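# Lift the latched case, open latch and lid, hold level

## Task

Grasp the latched case and lift it, finishing with the case held level and well above the table, its latch lever turned past the midpoint of its travel toward open, and its lid kept wide open.

## Robot and tools

ROBOT. Two arms, left_arm and right_arm. The left arm has a five-finger left hand and the right arm a five-finger right hand, mirror images of each other. Base poses in the scene frame: left_arm at (+0.030, +0.234, -0.001) m with quat_wxyz (+1.000, 0, 0, +0.028); right_arm at (-0.021, -0.250, -0.003) m with quat_wxyz (+1.000, 0, 0, -0.028). A fixed post stands on the floor behind the arms, and a camera stand sits between them just behind the bases. Both can be struck.

FRAME. Scene frame: origin at table-top height midway between the nominal bases, +x out over the table, +z up, +y toward the left_arm side. Camera image sides are not arm names. All reported positions (metres), quaternions (wxyz) and all offset axes use this frame. Rotation offsets pivot about the arm's Hand target position.

HAND POINT. A point 0.05 m in front of the palm and 0.15 m from the wrist mounting face along the fingers. Its +z runs along straight fingers, +y out of the palm; +x runs across the palm away from the thumb on the right hand but toward the thumb on the left. Straight fingertips extend 0.06-0.07 m past it along +z, with their centre lines 0.06 m behind it along -y. A wrist bracket on the little-finger side reaches 0.10 m across from the point and can collide. The arms track loosely: a hand often rests 1-3 cm (sometimes 5 cm) off the command, usually low, and may sag under load.

THE 28-NUMBER ROW (used by execute_actions and move). All numbers in [-1, 1], always 28 even if one arm is idle, in this order: left dx, dy, dz, rx, ry, rz; left little, ring, middle, index, thumb_bend, thumb_turn, force_limit, speed; then the same fourteen for the right arm. The six pose numbers are an offset, not a pose: they move the hand point relative to its Hand target as it was when the action or move began, along scene axes, with 1.0 = 0.6 m or 180 degrees; rx, ry, rz form a single rotation vector. Zero on all six asks nothing new of that arm. Finger and thumb numbers are absolute targets: -1 straight/open, +1 curled/closed; thumb_turn -1 beside the palm, +1 opposite the fingers. force_limit maps -1..+1 to about 0..10 N at the fingertip (0..15 N for the two thumb motors). speed rises from near zero at -1 to full at +0.48 and stays full above. No hand number means 'unchanged': to keep a hand as is, resend the last eight numbers you actually sent it; before any were sent, use its hand_measured plus hand_force_limit and hand_speed. Thumb turned in and fingers closed grip things roughly 0.035-0.065 m thick, handles down to 0.025 m. For gentle grips close with speed at -0.94 or below. To squeeze harder, raise force_limit and send a more closed target; to release, send a more open one.

execute_actions(actions, cameras). actions is a list of actions; each action is a table of 1-15 rows, one row per 1/30 s step; a short table repeats its final row until step 15. Every row in an action is measured from that action's starting Hand target, so the same offset sent in the next action moves further. The arm's orientation command is clipped to within 40 degrees of its current orientation each step. cameras: list of names (cam_high, cam_low, cam_left_wrist, cam_right_wrist), ["all"], [] or null; images come by default only with an empty actions list. An unknown name invalidates the call.

move(target, speed, blend, blocking, cameras). target is one 28-number row or a list of up to 15 rows; every row's offsets are from the Hand targets at the move's start, not from the previous row. Straight-line paths, no obstacle avoidance, all ending together, capped at 10 s. speed: m/s, 0.002 to 4.3, default 0.25 (turn rate is twice that in rad/s), one value or one per target. blend: corner-rounding distance in m, one value or one per target, default 0 (stop at each). blocking=false returns after about 0.5 s while the move continues. The result adds a 'move:' line naming the ending (done, off_target, moving, held, fault) and limits (paced = pose clipped, held = steps withheld).

wait(seconds): 0 to 3600, lets time pass without new commands; returns early if a running move ends. stop(cameras): brakes a running move. zoom_image(camera, region): region [x0, y0, x1, y1] in image pixels, at most 504 by 504, from the latest full image of that camera. show_instructions(): shows the reference images. finished_scene(scene): scene is 1 and may be omitted; ends irreversibly.

RESULTS. Per arm: end_effector_position, end_effector_quat_wxyz, Hand target (the next offsets' reference), joint positions, velocities (omitted if all within noise) and torques (numbers 3 and 4 wrap at ±28 N m), motor temperatures. Per hand, six values each in motor order: hand_measured (position on the target scale), hand_stopped_by (moving, target, force, stalled, fault), hand_load_n (fingertip load in N, positive pushing open; near 0 after a lost grip). Calls with actions also list hand positions at some steps. A MOTOR HOT line appears near 85 °C; at 100 °C that arm drops for 30-60 s.

AVOID. Dropping the case even a few millimetres, slams, hard pushes against fixed objects, letting parts fall, anything leaving the table, arms or hands pressing each other, overloading fingers, and long stretched-out holds that overheat motors. Slow moves hit more softly.

Each tool is called by a JSON object that holds its "api" and its "payload", one argument or row to a line.

Reference images:

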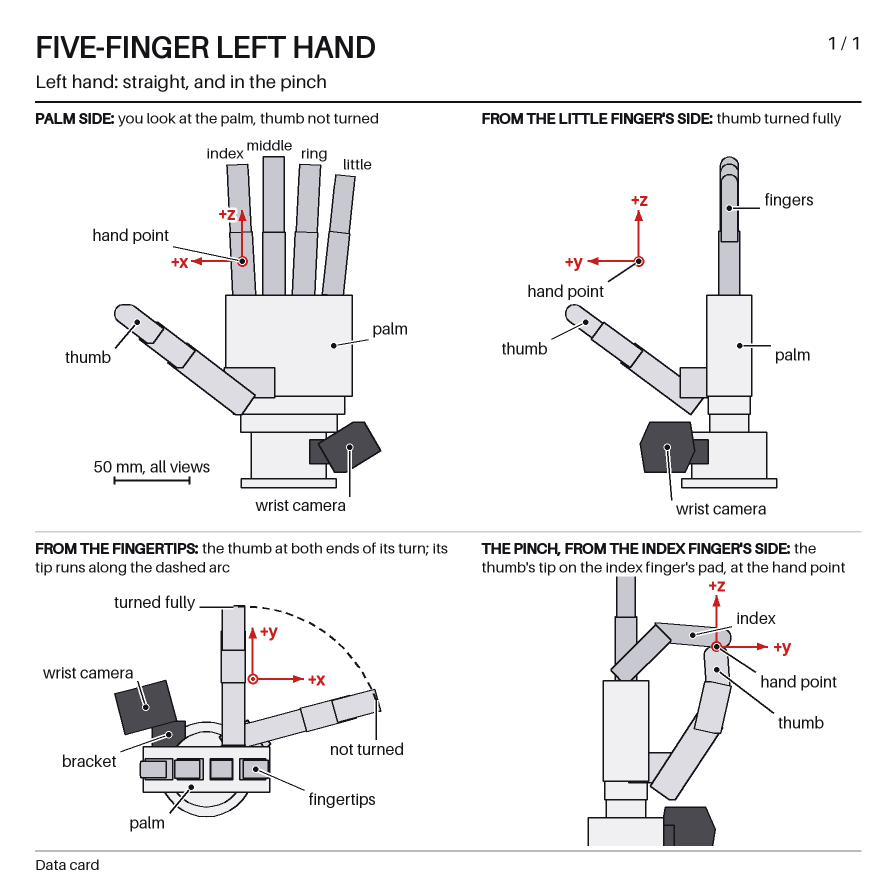

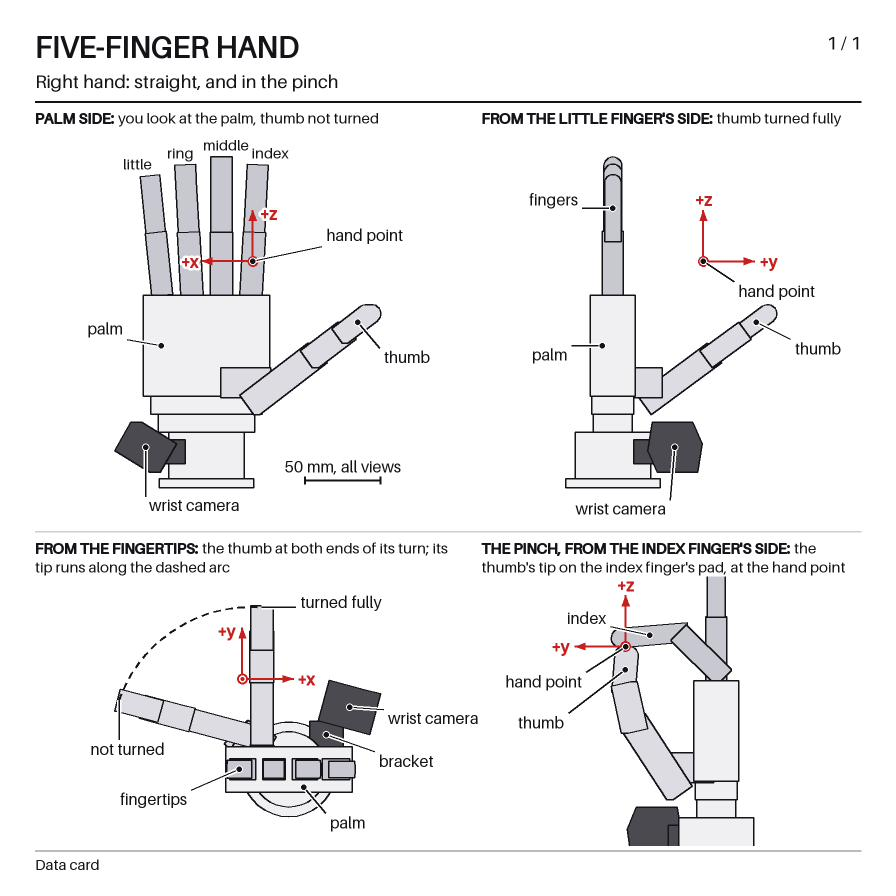

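## Session

{"api": "execute_actions", "payload": {
  "actions": []
}}

Scene clock: 0.00 s.
left_arm: end_effector_position=(+0.3083, +0.5176, +0.1228) hand_measured=(-1.000, -1.000, -1.000, -1.000, -1.000, -1.000) hand_load_n=(+0.0, +0.0, +0.0, +0.0, +0.0, +0.0) hand_stopped_by=(target, target, target, target, target, target) hand_force_limit=0.00 hand_speed=-0.80 end_effector_quat_wxyz=(-0.104, +0.990, +0.066, -0.065) | right_arm: end_effector_position=(+0.7072, -0.1124, +0.1171) hand_measured=(-1.000, -1.000, -1.000, -1.000, -1.000, -1.000) hand_load_n=(+0.0, +0.0, +0.0, +0.0, +0.0, +0.0) hand_stopped_by=(target, target, target, target, target, target) hand_force_limit=0.00 hand_speed=-0.80 end_effector_quat_wxyz=(-0.244, +0.958, +0.002, +0.149)
Joint positions: left_arm=[0.783 1.424 1.126 -1.219 -0.239 -0.857] | right_arm=[0.196 2.179 2.142 -1.14 -0.437 -1.348]
Joint velocities: within noise
Joint torques (N m): no reading
Motor temperatures (°C): left_arm=[37 28 34 28 29 33] | right_arm=[33 27 24 32 28 27]
Heat: left arm: hottest waist 37 °C; right arm: hottest waist 33 °C.
Hand target: left_arm +0.3125, +0.5222, +0.1260; -0.107, +0.990, +0.066, -0.061 | right_arm +0.7151, -0.1113, +0.1352; -0.246, +0.955, +0.007, +0.167

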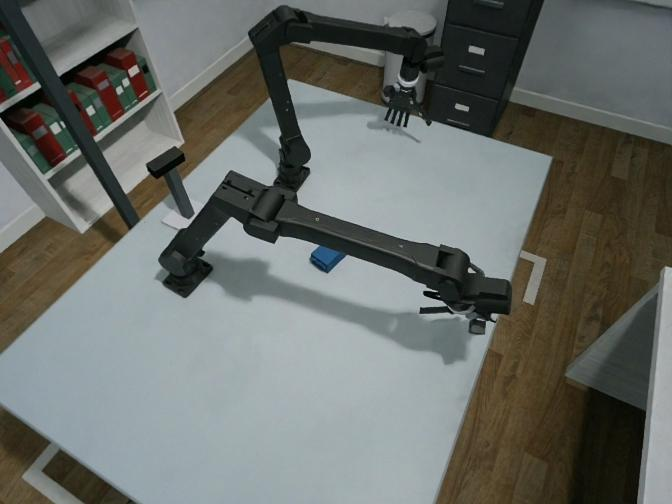

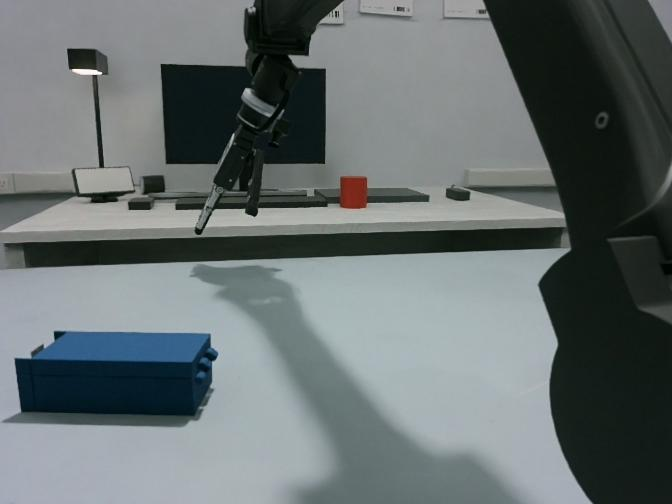

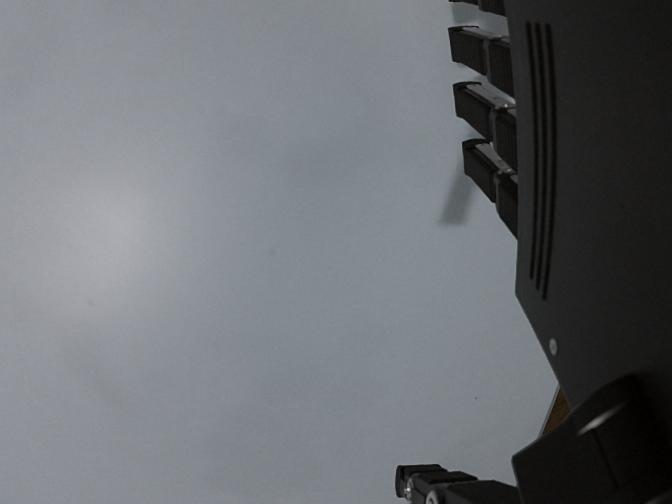

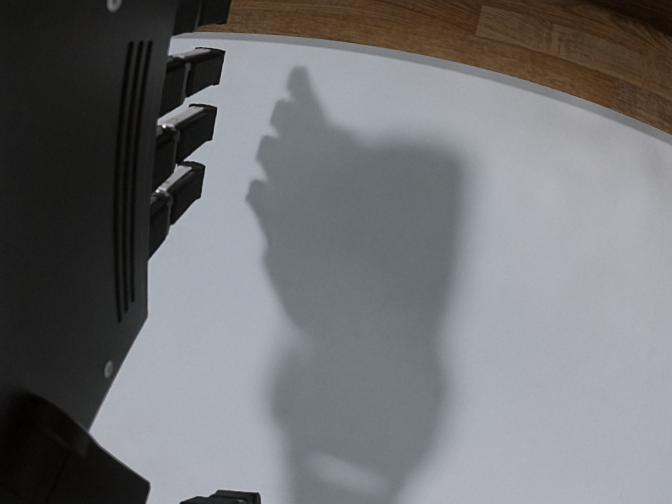

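{"api": "zoom_image", "payload": {
  "camera": "cam_low",
  "region": [0, 300, 260, 440]
}}

{"api": "zoom_image", "payload": {
  "camera": "cam_high",
  "region": [280, 220, 380, 295]
}}

Scaled by 1.938 from the camera's image (finer frame: 960x720).

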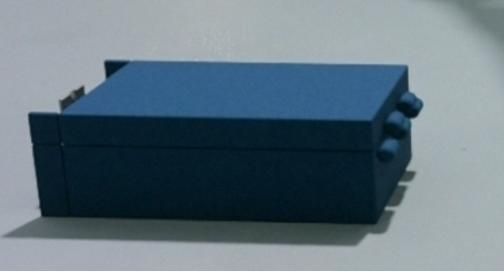

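Scaled by 5.040 from the camera's image (finer frame: 960x720).

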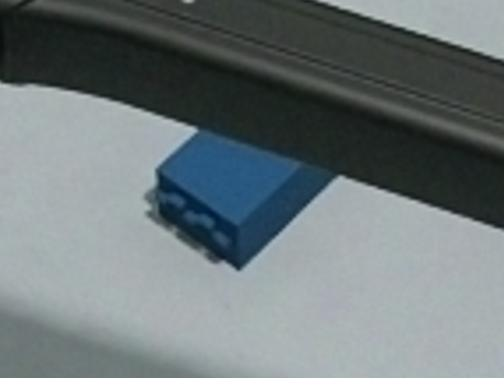

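{"api": "move", "payload": {
  "target": [
    [0,0,0.1,0,0,0,-1,-1,-1,-1,-1,-1,0,-0.8,-0.608,-0.515,0.142,0,0,-0.19,-1,-1,-1,-1,-1,-1,0,-0.8],
    [0.034,-0.40,0.2,0.0734,-0.272,-0.796,-1,-1,-1,-1,-1,-1,0,-0.8,-0.608,-0.515,0.142,0,0,-0.19,-1,-1,-1,-1,-1,-1,0,-0.8]
  ],
  "speed": 0.25,
  "cameras": ["all"]
}}

Scene clock: 76.43 s.
left_arm: end_effector_position=(+0.3217, +0.2794, +0.2336) hand_measured=(-1.000, -1.000, -1.000, -1.000, -1.000, -1.000) hand_load_n=(+0.0, +0.0, +0.0, +0.0, +0.0, +0.0) hand_stopped_by=(target, target, target, target, target, target) hand_force_limit=0.00 hand_speed=-0.80 end_effector_quat_wxyz=(+0.136, -0.325, +0.847, -0.398) | right_arm: end_effector_position=(+0.3512, -0.4183, +0.2152) hand_measured=(-1.000, -1.000, -1.000, -1.000, -1.000, -1.000) hand_load_n=(+0.0, +0.0, +0.0, +0.0, +0.0, +0.0) hand_stopped_by=(target, target, target, target, target, target) hand_force_limit=0.00 hand_speed=-0.80 end_effector_quat_wxyz=(-0.187, +0.914, -0.278, +0.228)
Joint positions: left_arm=[0.495 1.058 1.017 -1.36 0.856 1.311] | right_arm=[-0.46 1.225 1.161 -1.109 -0.46 -1.403]
Joint torques (N m): left_arm=[-2.26 -3.31 13.81 -0.13 0.82 0.15] | right_arm=[0.21 -9.88 11.52 0.36 -0.56 -0.11]
Motor temperatures (°C): left_arm=[36 30 45 27 29 32] | right_arm=[33 43 41 31 27 26]
Heat: left arm: hottest elbow 45 °C; right arm: hottest shoulder 43 °C.
Hand target: left_arm +0.3329, +0.2823, +0.2460; +0.145, -0.310, +0.851, -0.398 | right_arm +0.3503, -0.4203, +0.2204; -0.186, +0.914, -0.274, +0.232
Off the commanded pose: left_arm 0.017 m, 2 deg | right_arm 0.006 m, 1 deg.
move: off_target (left_arm)
cam_left_wrist: T_world_to_cam=[[0.30946, -0.5824, 0.75169, -0.11525], [-0.9508, -0.17723, 0.25412, 0.2952], [-0.01477, -0.79334, -0.60859, 0.48726]] pos_world=[0.32354, 0.37176, 0.30816]
cam_right_wrist: T_world_to_cam=[[-0.24814, -0.88984, -0.3829, -0.20254], [-0.96304, 0.26935, -0.00185, 0.46241], [0.10478, 0.36829, -0.92379, 0.43677]] pos_world=[0.3493, -0.46564, 0.32678]

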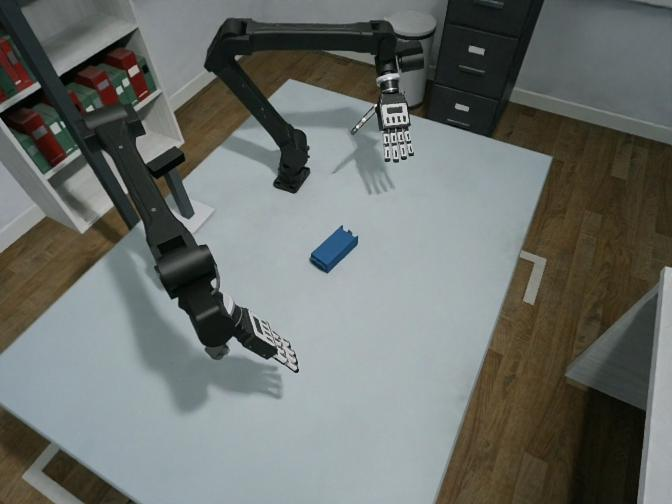

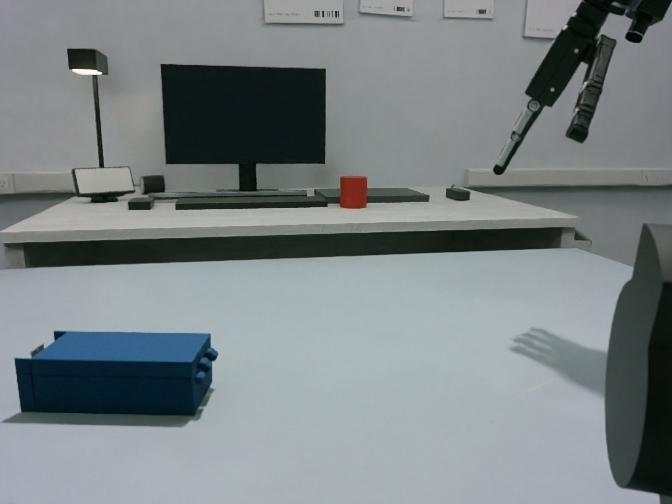

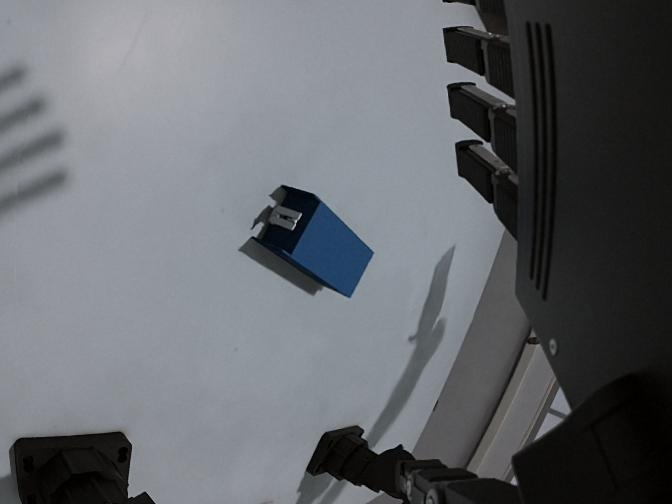

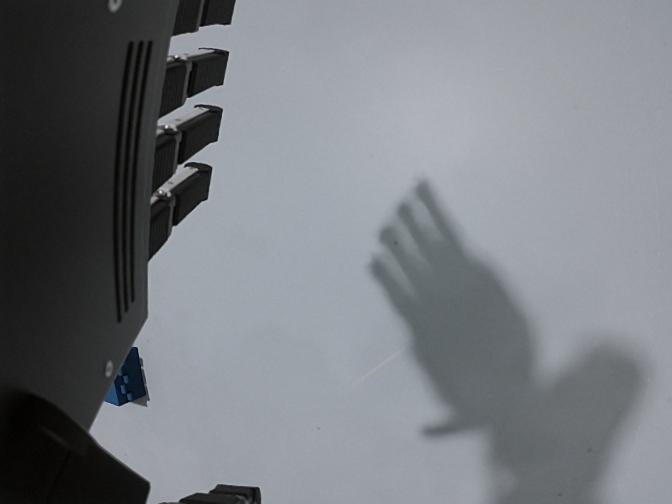

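{"api": "zoom_image", "payload": {
  "camera": "cam_left_wrist",
  "region": [220, 160, 400, 310]
}}

{"api": "zoom_image", "payload": {
  "camera": "cam_high",
  "region": [295, 215, 375, 275]
}}

Scaled by 2.800 from the camera's image (finer frame: 960x720).

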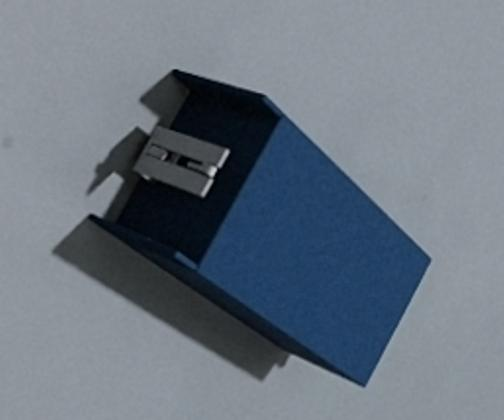

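Scaled by 6.300 from the camera's image (finer frame: 960x720).

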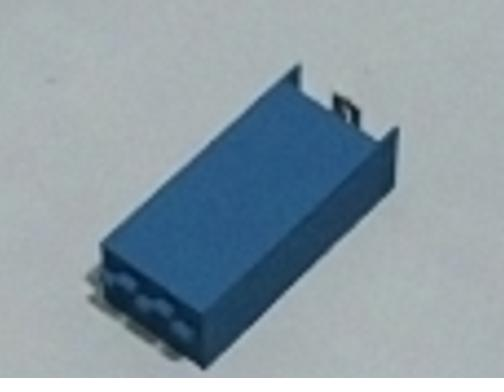

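{"api": "move", "payload": {
  "target": [0,-0.2,-0.15,0,0,0,-1,-1,-1,-1,-1,-1,0,-0.8,0,0,0,0,0,0,-1,-1,-1,-1,-1,-1,0,-0.8],
  "speed": 0.25,
  "cameras": ["cam_left_wrist","cam_low"]
}}

{"api": "zoom_image", "payload": {
  "camera": "cam_left_wrist",
  "region": [200, 160, 440, 340]
}}

Scene clock: 84.60 s.
left_arm: end_effector_position=(+0.3351, +0.1665, +0.1572) hand_measured=(-1.000, -1.000, -1.000, -1.000, -1.000, -1.000) hand_load_n=(+0.0, +0.0, +0.0, -0.5, +0.0, +0.0) hand_stopped_by=(target, target, target, target, target, target) hand_force_limit=0.00 hand_speed=-0.80 end_effector_quat_wxyz=(+0.145, -0.312, +0.851, -0.397) | right_arm: end_effector_position=(+0.3512, -0.4183, +0.2152) hand_measured=(-1.000, -1.000, -1.000, -1.000, -1.000, -1.000) hand_load_n=(+0.0, +0.0, +0.0, +0.0, +0.0, +0.0) hand_stopped_by=(target, target, target, target, target, target) hand_force_limit=0.00 hand_speed=-0.80 end_effector_quat_wxyz=(-0.187, +0.914, -0.278, +0.228)
Joint positions: left_arm=[0.086 0.925 0.71 -0.793 0.707 0.799] | right_arm=[-0.46 1.225 1.161 -1.109 -0.46 -1.403]
Joint torques (N m): left_arm=[-2.26 -3.84 9.76 1.07 0.33 -0.07] | right_arm=[0.32 -9.64 11.6 0.35 -0.58 -0.09]
Heat: left arm: hottest elbow 47 °C; right arm: hottest shoulder 41 °C.
Hand target: left_arm +0.3329, +0.1622, +0.1561; +0.145, -0.310, +0.851, -0.398 | right_arm +0.3503, -0.4203, +0.2204; -0.186, +0.914, -0.274, +0.232
Off the commanded pose: left_arm 0.005 m, 0 deg | right_arm 0.006 m, 1 deg.
move: done
cam_left_wrist: T_world_to_cam=[[0.28074, -0.59955, 0.74948, -0.11496], [-0.95965, -0.16222, 0.2297, 0.31164], [-0.01614, -0.78372, -0.6209, 0.35219]] pos_world=[0.33702, 0.25765, 0.23326]
Images, in order (width x height): cam_low 672x504, cam_left_wrist 672x504.

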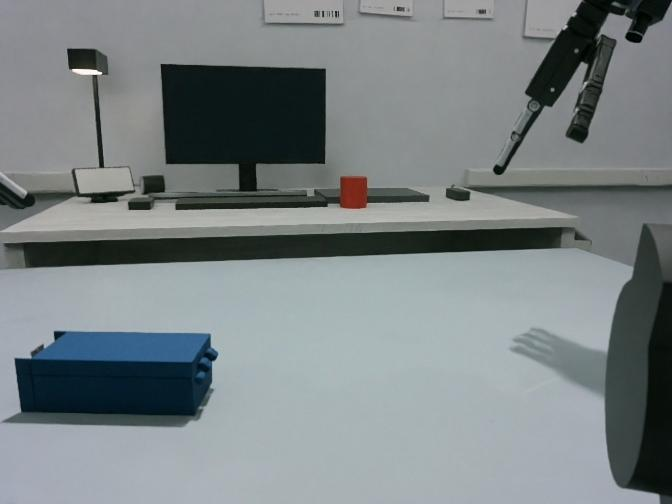

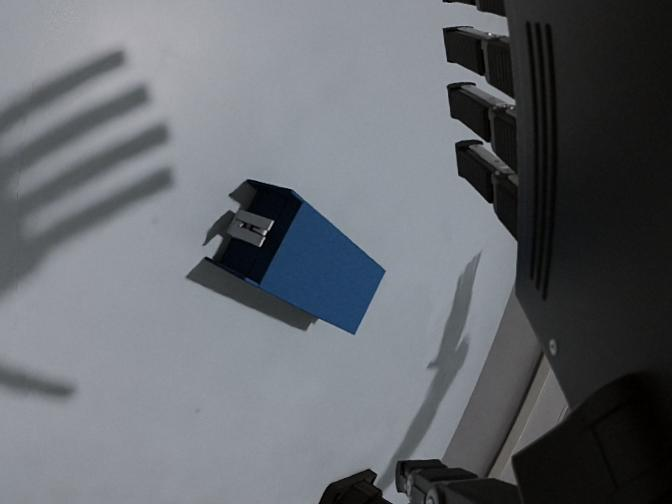

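Scaled by 2.100 from the camera's image (finer frame: 960x720).

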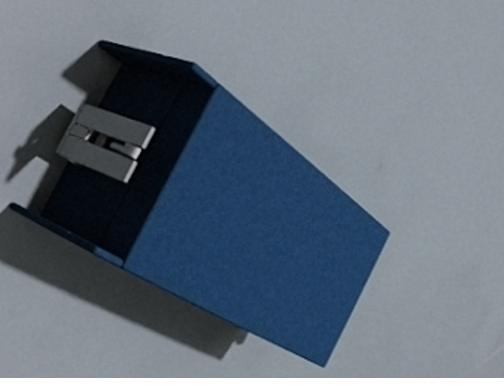

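{"api": "move", "payload": {
  "target": [-0.011,0.063,-0.15,-0.1277,-0.107,0,-1,-1,-1,-1,-1,-1,0,-0.8,0,0,0,0,0,0,-1,-1,-1,-1,-1,-1,0,-0.8],
  "speed": 0.2,
  "cameras": ["cam_left_wrist","cam_high"]
}}

{"api": "zoom_image", "payload": {
  "camera": "cam_left_wrist",
  "region": [200, 160, 440, 340]
}}

Scene clock: 106.53 s.
left_arm: end_effector_position=(+0.3295, +0.1992, +0.0711) hand_measured=(-1.000, -1.000, -1.000, -1.000, -1.000, -1.000) hand_load_n=(-0.5, +0.0, +0.0, +0.0, +0.0, -0.5) hand_stopped_by=(target, target, target, target, target, target) hand_force_limit=0.00 hand_speed=-0.80 end_effector_quat_wxyz=(+0.226, -0.249, +0.724, -0.602) | right_arm: end_effector_position=(+0.3512, -0.4183, +0.2152) hand_measured=(-1.000, -1.000, -1.000, -1.000, -1.000, -1.000) hand_load_n=(+0.0, +0.0, +0.0, +0.0, +0.0, +0.0) hand_stopped_by=(target, target, target, target, target, target) hand_force_limit=0.00 hand_speed=-0.80 end_effector_quat_wxyz=(-0.187, +0.914, -0.278, +0.228)
Joint positions: left_arm=[0.482 1.17 0.334 -0.023 1.34 0.873] | right_arm=[-0.46 1.225 1.161 -1.109 -0.46 -1.403]
Joint torques (N m): left_arm=[-0.44 -2.26 6.79 0.98 0.85 -0.08] | right_arm=[0.15 -9.99 11.64 0.47 -0.57 -0.11]
Motor temperatures (°C): left_arm=[36 29 46 27 29 32] | right_arm=[33 37 42 30 28 26]
Heat: left arm: hottest elbow 46 °C; right arm: hottest elbow 42 °C.
Hand target: left_arm +0.3263, +0.2001, +0.0661; +0.220, -0.263, +0.719, -0.605 | right_arm +0.3503, -0.4203, +0.2204; -0.186, +0.914, -0.274, +0.232
Off the commanded pose: left_arm 0.006 m, 2 deg | right_arm 0.006 m, 1 deg.
move: done
cam_left_wrist: T_world_to_cam=[[-0.0415, -0.26327, 0.96383, -0.0052], [-0.99136, -0.10929, -0.07254, 0.35268], [0.12443, -0.95851, -0.25646, 0.28686]] pos_world=[0.31372, 0.31213, 0.10416]
Images, in order (width x height): cam_high 672x504, cam_left_wrist 672x504.

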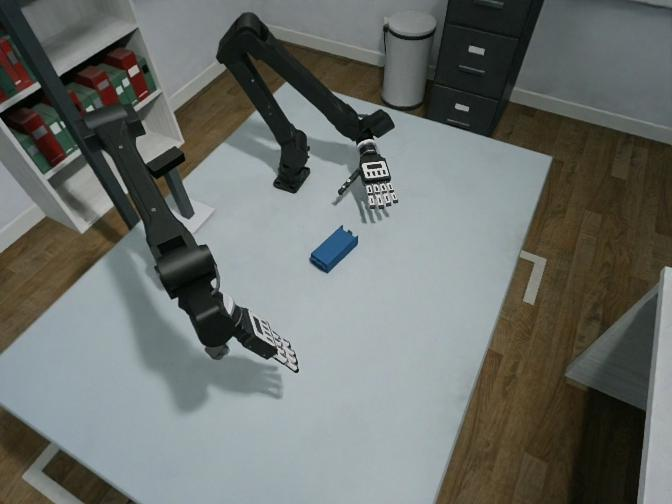

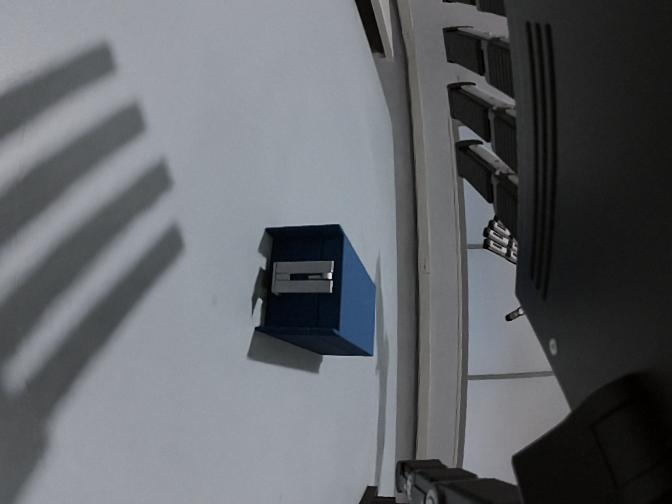

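Scaled by 2.100 from the camera's image (finer frame: 960x720).

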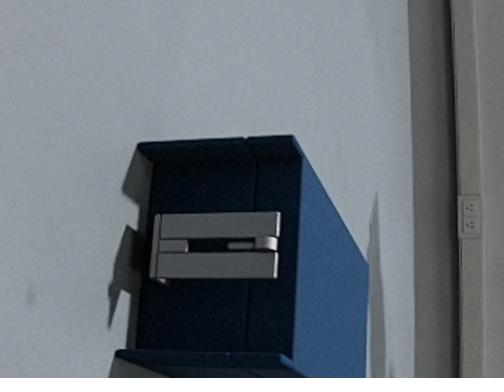

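{"api": "move", "payload": {
  "target": [0.02,-0.1,0.01,0,0,0,-1,-1,-1,-1,-1,-1,0,-0.8,0,0,0,0,0,0,-1,-1,-1,-1,-1,-1,0,-0.8],
  "speed": 0.15,
  "cameras": ["cam_left_wrist","cam_high"]
}}

{"api": "zoom_image", "payload": {
  "camera": "cam_left_wrist",
  "region": [200, 200, 420, 365]
}}

Scene clock: 118.07 s.
left_arm: end_effector_position=(+0.3421, +0.1444, +0.0775) hand_measured=(-1.000, -1.000, -1.000, -1.000, -1.000, -1.000) hand_load_n=(+0.0, +0.0, -0.5, +0.0, +0.0, +0.0) hand_stopped_by=(target, target, target, target, target, target) hand_force_limit=0.00 hand_speed=-0.80 end_effector_quat_wxyz=(+0.230, -0.256, +0.720, -0.603) | right_arm: end_effector_position=(+0.3512, -0.4183, +0.2152) hand_measured=(-1.000, -1.000, -1.000, -1.000, -1.000, -1.000) hand_load_n=(+0.0, +0.5, +0.0, +0.0, +0.0, +0.0) hand_stopped_by=(target, target, target, target, target, target) hand_force_limit=0.00 hand_speed=-0.80 end_effector_quat_wxyz=(-0.187, +0.914, -0.278, +0.228)
Joint positions: left_arm=[0.247 1.14 0.228 0.503 1.135 0.397] | right_arm=[-0.46 1.225 1.161 -1.109 -0.46 -1.403]
Joint torques (N m): left_arm=[-2.26 -1.85 6.65 1.42 0.17 -0.06] | right_arm=[0.03 -10.11 11.64 0.35 -0.55 -0.12]
Heat: left arm: hottest elbow 45 °C; right arm: hottest elbow 42 °C.
Hand target: left_arm +0.3382, +0.1400, +0.0720; +0.220, -0.262, +0.719, -0.605 | right_arm +0.3503, -0.4203, +0.2204; -0.186, +0.914, -0.274, +0.232
Off the commanded pose: left_arm 0.008 m, 1 deg | right_arm 0.006 m, 1 deg.
move: done
cam_left_wrist: T_world_to_cam=[[-0.03769, -0.25747, 0.96555, -0.02759], [-0.98931, -0.12658, -0.07237, 0.36145], [0.14085, -0.95796, -0.24995, 0.22827]] pos_world=[0.3244, 0.25732, 0.10985]
Images, in order (width x height): cam_high 672x504, cam_left_wrist 672x504.

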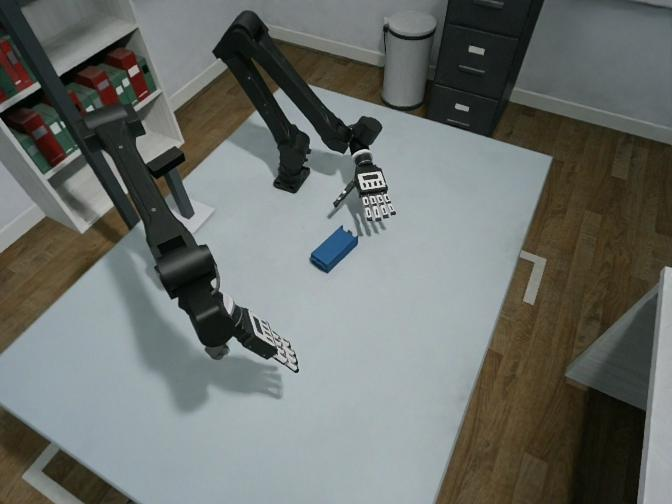

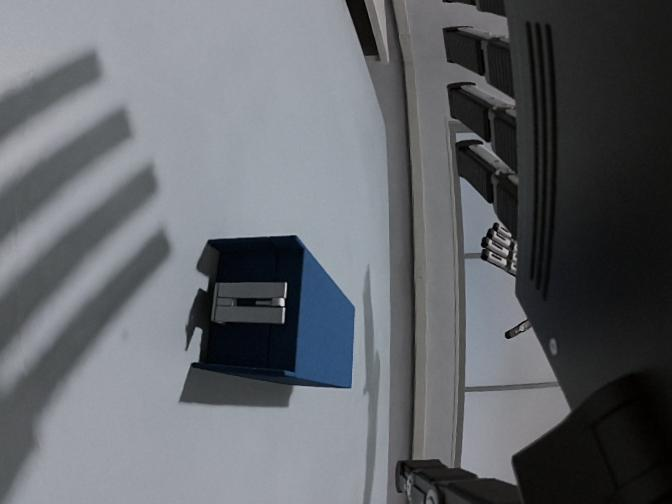

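Scaled by 2.291 from the camera's image (finer frame: 960x720).

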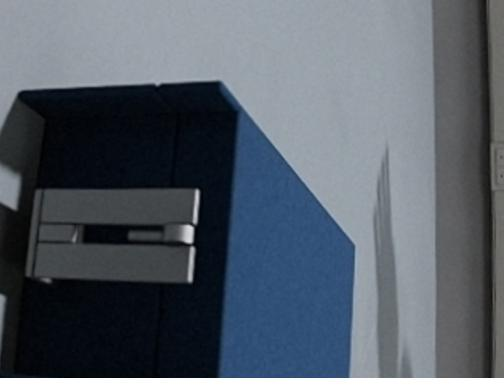

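{"api": "move", "payload": {
  "target": [
    [-0.06,0.06,0.17,0,0,0,-1,-1,-1,-1,-1,-1,0,-0.8,0,0,0,0,0,0,-1,-1,-1,-1,-1,-1,0,-0.8],
    [-0.06,0.035,0.15,0.423,0.169,0.12,-1,-1,-1,-1,-1,-1,0,-0.8,0,0,0,0,0,0,-1,-1,-1,-1,-1,-1,0,-0.8]
  ],
  "speed": 0.25,
  "blend": 0.03,
  "cameras": ["cam_left_wrist","cam_high"]
}}

Scene clock: 141.13 s.
left_arm: end_effector_position=(+0.2919, +0.1716, +0.1507) hand_measured=(-1.000, -1.000, -1.000, -1.000, -1.000, -1.000) hand_load_n=(+0.0, +0.0, +0.0, +0.0, +0.0, +0.0) hand_stopped_by=(target, target, target, target, target, target) hand_force_limit=0.00 hand_speed=-0.80 end_effector_quat_wxyz=(+0.243, -0.327, +0.908, +0.100) | right_arm: end_effector_position=(+0.3512, -0.4183, +0.2152) hand_measured=(-1.000, -1.000, -1.000, -1.000, -1.000, -1.000) hand_load_n=(+0.0, +0.0, +0.0, +0.0, +0.0, +0.0) hand_stopped_by=(target, target, target, target, target, target) hand_force_limit=0.00 hand_speed=-0.80 end_effector_quat_wxyz=(-0.187, +0.914, -0.278, +0.228)
Joint positions: left_arm=[-0.621 1.104 0.86 -1.17 -0.51 0.356] | right_arm=[-0.46 1.225 1.161 -1.109 -0.46 -1.403]
Joint torques (N m): left_arm=[-2.2 -3.72 13.35 -0.1 -0.7 -0.09] | right_arm=[-0.03 -9.99 11.64 0.36 -0.57 -0.1]
Heat: left arm: hottest elbow 46 °C; right arm: hottest elbow 43 °C.
Hand target: left_arm +0.3023, +0.1610, +0.1621; +0.251, -0.330, +0.905, +0.090 | right_arm +0.3503, -0.4203, +0.2204; -0.186, +0.914, -0.274, +0.232
Off the commanded pose: left_arm 0.019 m, 1 deg | right_arm 0.006 m, 1 deg.
move: off_target (left_arm)
cam_left_wrist: T_world_to_cam=[[0.52015, -0.84625, -0.11532, 0.00802], [-0.84951, -0.52658, 0.03243, 0.33254], [-0.08816, 0.08109, -0.9928, 0.28025]] pos_world=[0.30303, 0.15917, 0.26837]
Images, in order (width x height): cam_high 672x504, cam_left_wrist 672x504.

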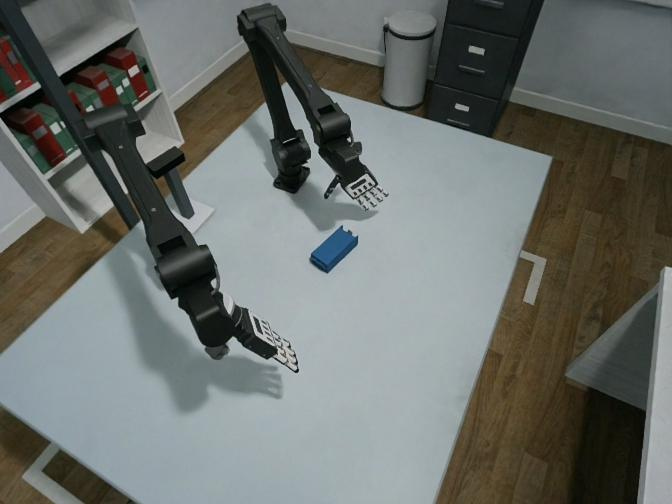

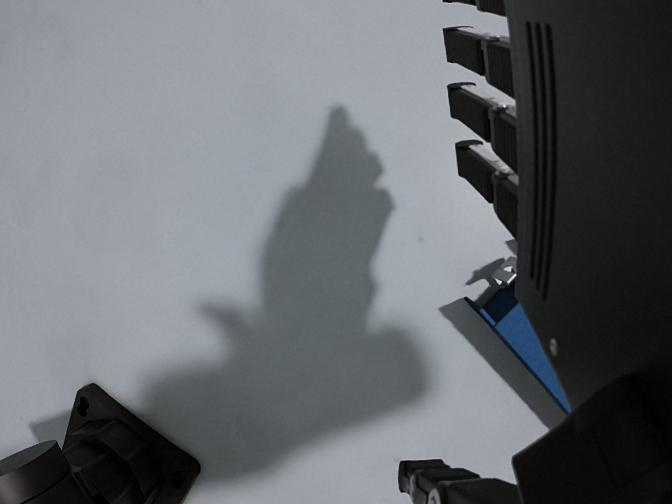

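{"api": "move", "payload": {
  "target": [0.085,-0.12,0.02,0,0,0,-1,-1,-1,-1,-1,-1,0,-0.8,0,0,0,0,0,0,-1,-1,-1,-1,-1,-1,0,-0.8],
  "speed": 0.2,
  "cameras": ["cam_left_wrist"]
}}

{"api": "zoom_image", "payload": {
  "camera": "cam_left_wrist",
  "region": [260, 170, 500, 350]
}}

Scene clock: 145.73 s.
left_arm: end_effector_position=(+0.3436, +0.1008, +0.1662) hand_measured=(-1.000, -1.000, -1.000, -1.000, -1.000, -1.000) hand_load_n=(+0.0, +0.0, +0.0, +0.0, +0.0, +0.0) hand_stopped_by=(target, target, target, target, target, target) hand_force_limit=0.00 hand_speed=-0.80 end_effector_quat_wxyz=(+0.245, -0.327, +0.907, +0.098) | right_arm: end_effector_position=(+0.3512, -0.4183, +0.2152) hand_measured=(-1.000, -1.000, -1.000, -1.000, -1.000, -1.000) hand_load_n=(+0.0, +0.0, +0.0, +0.5, +0.0, +0.0) hand_stopped_by=(target, target, target, target, target, target) hand_force_limit=0.00 hand_speed=-0.80 end_effector_quat_wxyz=(-0.187, +0.914, -0.278, +0.228)
Joint positions: left_arm=[-0.707 1.328 1.086 -1.214 -0.523 0.259] | right_arm=[-0.46 1.225 1.161 -1.109 -0.46 -1.403]
Joint torques (N m): left_arm=[-2.2 -6.59 13.24 -0.14 -0.71 -0.08] | right_arm=[0.26 -9.76 11.63 0.46 -0.6 -0.08]
Heat: left arm: hottest elbow 47 °C; right arm: hottest elbow 43 °C.
Hand target: left_arm +0.3533, +0.0890, +0.1741; +0.251, -0.331, +0.905, +0.090 | right_arm +0.3503, -0.4203, +0.2204; -0.186, +0.914, -0.274, +0.232
Off the commanded pose: left_arm 0.017 m, 1 deg | right_arm 0.006 m, 1 deg.
move: off_target (left_arm)
cam_left_wrist: T_world_to_cam=[[0.51939, -0.84739, -0.11032, -0.07755], [-0.85058, -0.52507, 0.0286, 0.3396], [-0.08216, 0.07898, -0.99348, 0.30412]] pos_world=[0.35412, 0.08857, 0.28387]

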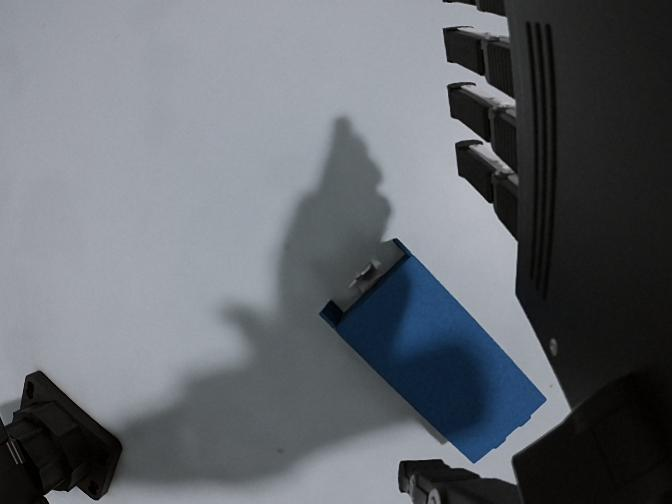

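Scaled by 2.100 from the camera's image (finer frame: 960x720).

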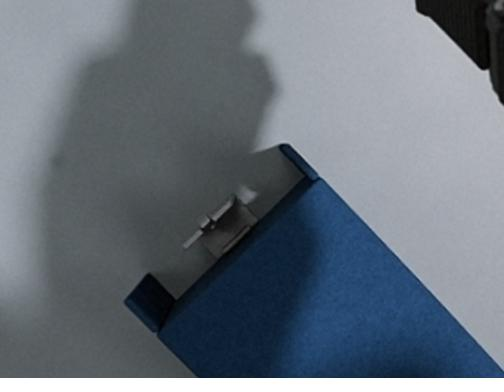

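{"api": "move", "payload": {
  "target": [0.011,0.352,0.127,-0.2057,-0.0463,0.6784,-1,-1,-1,-1,-1,-1,0,-0.8,0,0,0,0,0,0,-1,-1,-1,-1,-1,1,-0.5,0],
  "speed": 0.3,
  "cameras": ["cam_high"]
}}

Scene clock: 267.93 s.
left_arm: end_effector_position=(+0.3509, +0.2942, +0.2314) hand_measured=(-1.000, -1.000, -1.000, -1.000, -1.000, -1.000) hand_load_n=(+0.0, +0.0, -0.5, +0.0, +0.0, +0.0) hand_stopped_by=(target, target, target, target, target, target) hand_force_limit=0.00 hand_speed=-0.80 end_effector_quat_wxyz=(+0.010, +0.991, -0.134, -0.021) | right_arm: end_effector_position=(+0.3513, -0.4183, +0.2152) hand_measured=(-1.000, -1.000, -1.000, -1.000, -1.000, +1.000) hand_load_n=(+0.0, +0.0, -0.5, +0.0, -0.5, +0.0) hand_stopped_by=(target, target, target, target, target, target) hand_force_limit=-0.50 hand_speed=0.00 end_effector_quat_wxyz=(-0.187, +0.914, -0.278, +0.228)
Joint positions: left_arm=[0.332 1.24 1.213 -1.589 -0.004 -0.912] | right_arm=[-0.46 1.225 1.161 -1.109 -0.46 -1.404]
Joint torques (N m): left_arm=[-0.56 -7.41 13.29 -0.42 0.12 -0.06] | right_arm=[0.09 -9.88 11.58 0.4 -0.55 -0.11]
Motor temperatures (°C): left_arm=[35 29 57 25 29 31] | right_arm=[32 31 45 29 27 26]
Heat: left arm: hottest elbow 57 °C; right arm: hottest elbow 45 °C.
Hand target: left_arm +0.3599, +0.3002, +0.2503; +0.000, +0.992, -0.123, -0.001 | right_arm +0.3503, -0.4203, +0.2204; -0.186, +0.914, -0.274, +0.232
Off the commanded pose: left_arm 0.022 m, 3 deg | right_arm 0.006 m, 1 deg.
move: off_target (left_arm)

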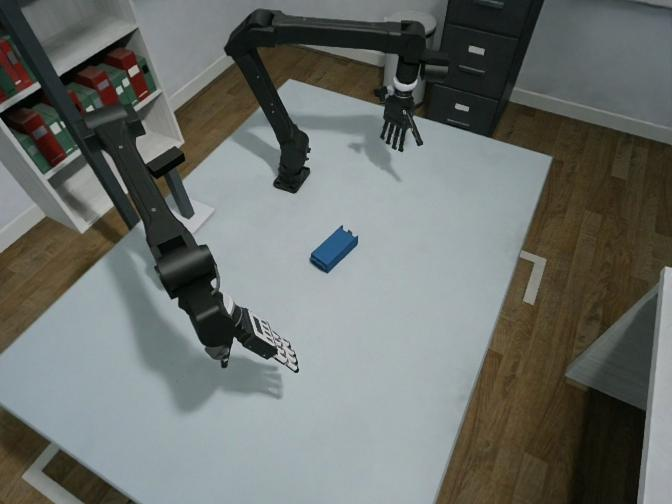

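{"api": "move", "payload": {
  "target": [
    [0,0,0,0,0,0,-1,-1,-1,-1,-1,-1,0,-0.8,-0.15,0.2,0.0,0.06,-0.03,-0.13,-1,-0.8,-0.8,-0.8,-1,1,-0.5,0],
    [0,0,0,0,0,0,-1,-1,-1,-1,-1,-1,0,-0.8,-0.064,0.759,-0.06,0.1445,-0.0878,-0.3372,-1,-0.8,-0.8,-0.8,-1,1,-0.5,0]
  ],
  "speed": 0.3,
  "blend": 0.03,
  "cameras": ["cam_high","cam_low","cam_right_wrist"]
}}

Scene clock: 273.80 s.
left_arm: end_effector_position=(+0.3510, +0.2942, +0.2314) hand_measured=(-1.000, -1.000, -1.000, -1.000, -1.000, -1.000) hand_load_n=(+0.0, +0.0, +0.0, +0.0, +0.0, +0.0) hand_stopped_by=(target, target, target, target, target, target) hand_force_limit=0.00 hand_speed=-0.80 end_effector_quat_wxyz=(+0.010, +0.991, -0.134, -0.021) | right_arm: end_effector_position=(+0.3042, +0.0203, +0.1656) hand_measured=(-1.000, -0.800, -0.800, -0.800, -1.000, +1.000) hand_load_n=(+0.0, +0.0, +0.0, +0.0, +0.0, +0.0) hand_stopped_by=(target, target, target, target, target, target) hand_force_limit=-0.50 hand_speed=0.00 end_effector_quat_wxyz=(+0.253, -0.560, +0.707, -0.350)
Joint positions: left_arm=[0.332 1.24 1.213 -1.589 -0.004 -0.913] | right_arm=[0.977 1.193 0.924 -0.874 0.81 0.965]
Joint torques (N m): left_arm=[-0.56 -7.53 13.27 -0.43 0.11 -0.08] | right_arm=[1.32 -7.47 14.91 0.4 0.87 0.1]
Motor temperatures (°C): left_arm=[35 29 59 25 29 31] | right_arm=[32 31 45 29 27 26]
Heat: left arm: hottest elbow 59 °C; right arm: hottest elbow 45 °C.
Hand target: left_arm +0.3599, +0.3002, +0.2503; +0.000, +0.992, -0.123, -0.001 | right_arm +0.3118, +0.0351, +0.1843; +0.270, -0.552, +0.709, -0.346
Off the commanded pose: left_arm 0.022 m, 3 deg | right_arm 0.025 m, 2 deg.
move: off_target (right_arm)
cam_right_wrist: T_world_to_cam=[[-0.65702, -0.09206, -0.74823, 0.32577], [-0.24022, 0.96635, 0.09203, 0.04937], [0.71458, 0.24021, -0.65702, 0.0072]] pos_world=[0.22075, -0.01945, 0.24394]

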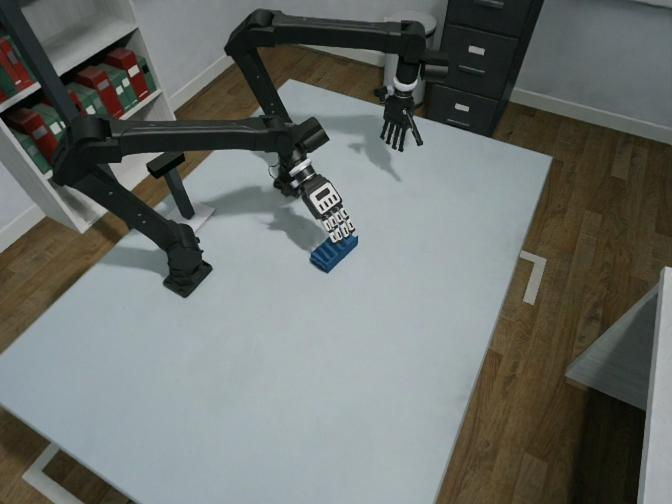

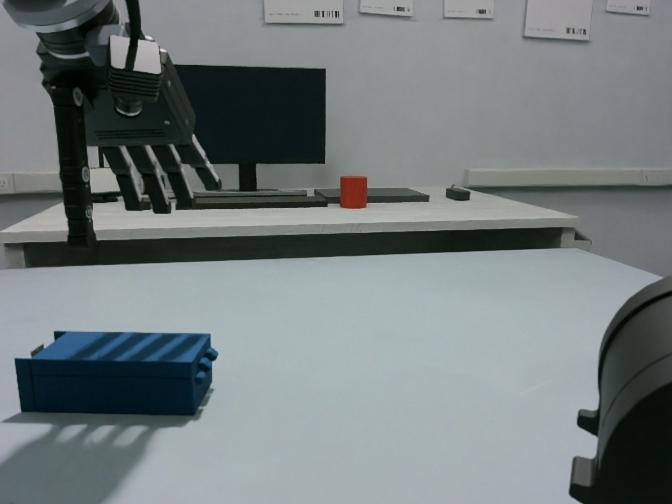

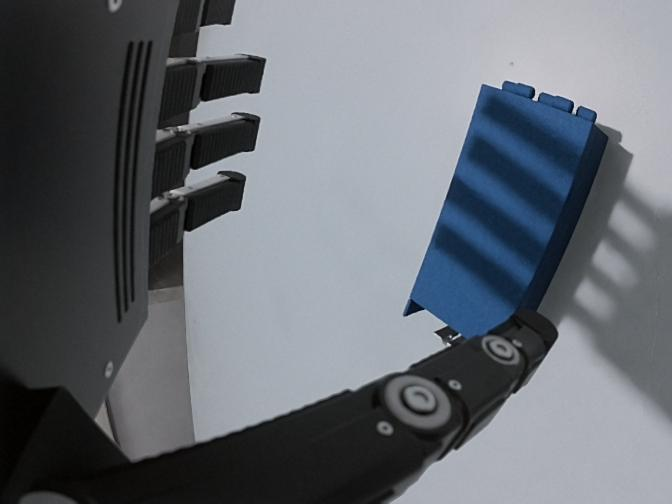

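{"api": "move", "payload": {
  "target": [0,0,0,0,0,0,-1,-1,-1,-1,-1,-1,0,-0.8,0.013,0.024,-0.159,0,0,0,-1,-0.8,-0.8,-0.8,-1,1,-0.5,0],
  "speed": 0.15,
  "cameras": ["cam_high","cam_low","cam_right_wrist"]
}}

Scene clock: 296.23 s.
left_arm: end_effector_position=(+0.3510, +0.2942, +0.2314) hand_measured=(-1.000, -1.000, -1.000, -1.000, -1.000, -1.000) hand_load_n=(+0.0, +0.0, +0.0, +0.0, +0.0, +0.0) hand_stopped_by=(target, target, target, target, target, target) hand_force_limit=0.00 hand_speed=-0.80 end_effector_quat_wxyz=(+0.010, +0.991, -0.134, -0.021) | right_arm: end_effector_position=(+0.3184, +0.0412, +0.0855) hand_measured=(-1.000, -0.800, -0.800, -0.800, -1.000, +1.000) hand_load_n=(+0.0, +0.0, +0.0, +0.0, +0.0, +0.0) hand_stopped_by=(target, target, target, target, target, target) hand_force_limit=-0.50 hand_speed=0.00 end_effector_quat_wxyz=(+0.259, -0.556, +0.709, -0.348)
Joint positions: left_arm=[0.332 1.24 1.213 -1.589 -0.004 -0.913] | right_arm=[0.982 1.349 0.828 -0.615 0.814 0.977]
Joint torques (N m): left_arm=[-0.5 -7.47 13.33 -0.42 0.11 -0.08] | right_arm=[1.03 -9.76 10.17 1.25 0.84 0.11]
Motor temperatures (°C): left_arm=[35 30 65 25 29 30] | right_arm=[32 31 45 29 27 26]
Heat: left arm: hottest elbow 65 °C; right arm: hottest elbow 45 °C.
Hand target: left_arm +0.3599, +0.3002, +0.2503; +0.000, +0.992, -0.123, -0.001 | right_arm +0.3196, +0.0494, +0.0888; +0.270, -0.552, +0.709, -0.346
Off the commanded pose: left_arm 0.022 m, 3 deg | right_arm 0.009 m, 1 deg.
move: done
cam_right_wrist: T_world_to_cam=[[-0.65072, -0.08013, -0.75508, 0.27514], [-0.23698, 0.96618, 0.10169, 0.03802], [0.72139, 0.2451, -0.6477, -0.06374]] pos_world=[0.23403, 0.00094, 0.1626]

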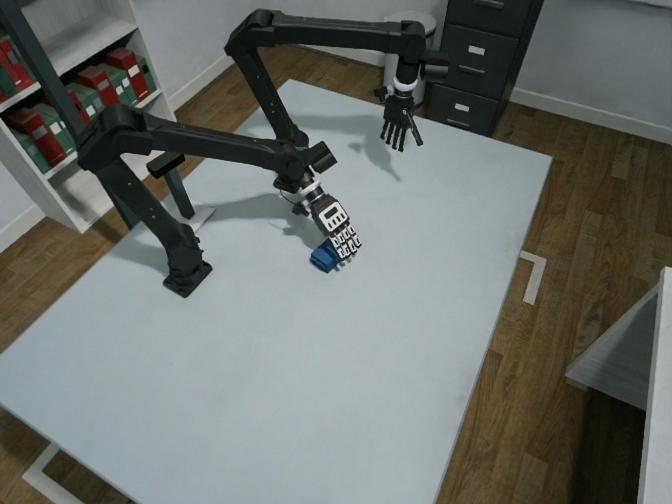

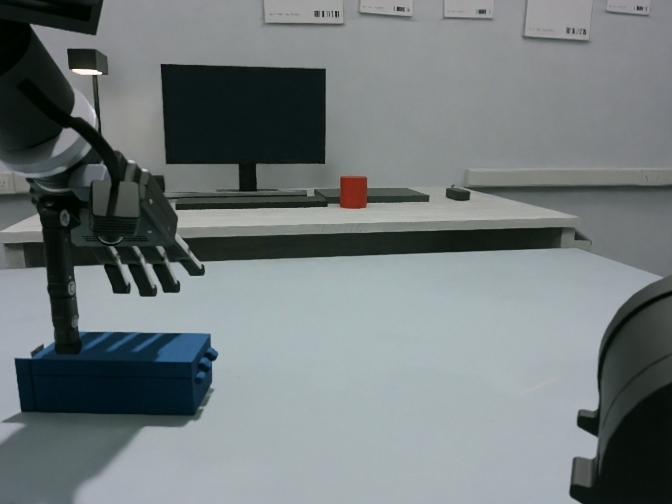

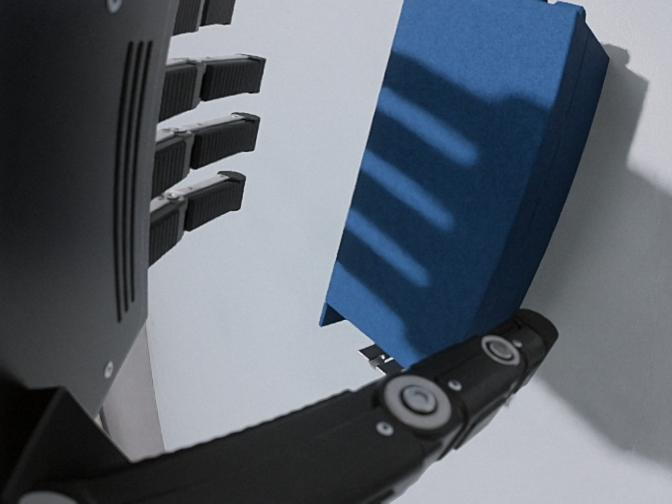

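{"api": "zoom_image", "payload": {
  "camera": "cam_high",
  "region": [295, 195, 385, 280]
}}

{"api": "zoom_image", "payload": {
  "camera": "cam_low",
  "region": [0, 230, 250, 430]
}}

Scaled by 5.600 from the camera's image (finer frame: 960x720).

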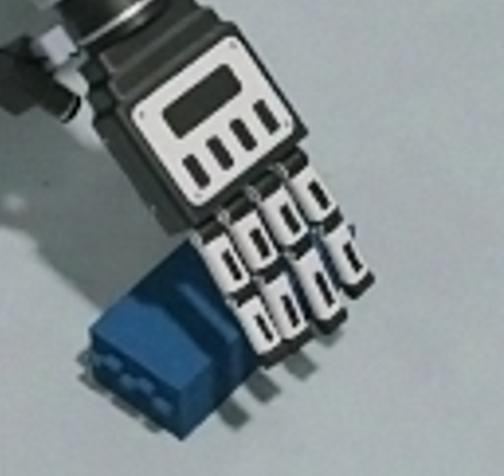

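Scaled by 2.016 from the camera's image (finer frame: 960x720).

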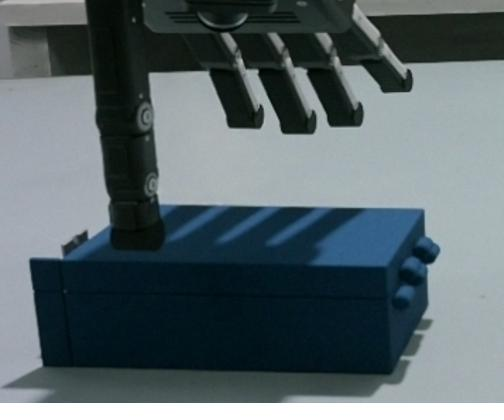

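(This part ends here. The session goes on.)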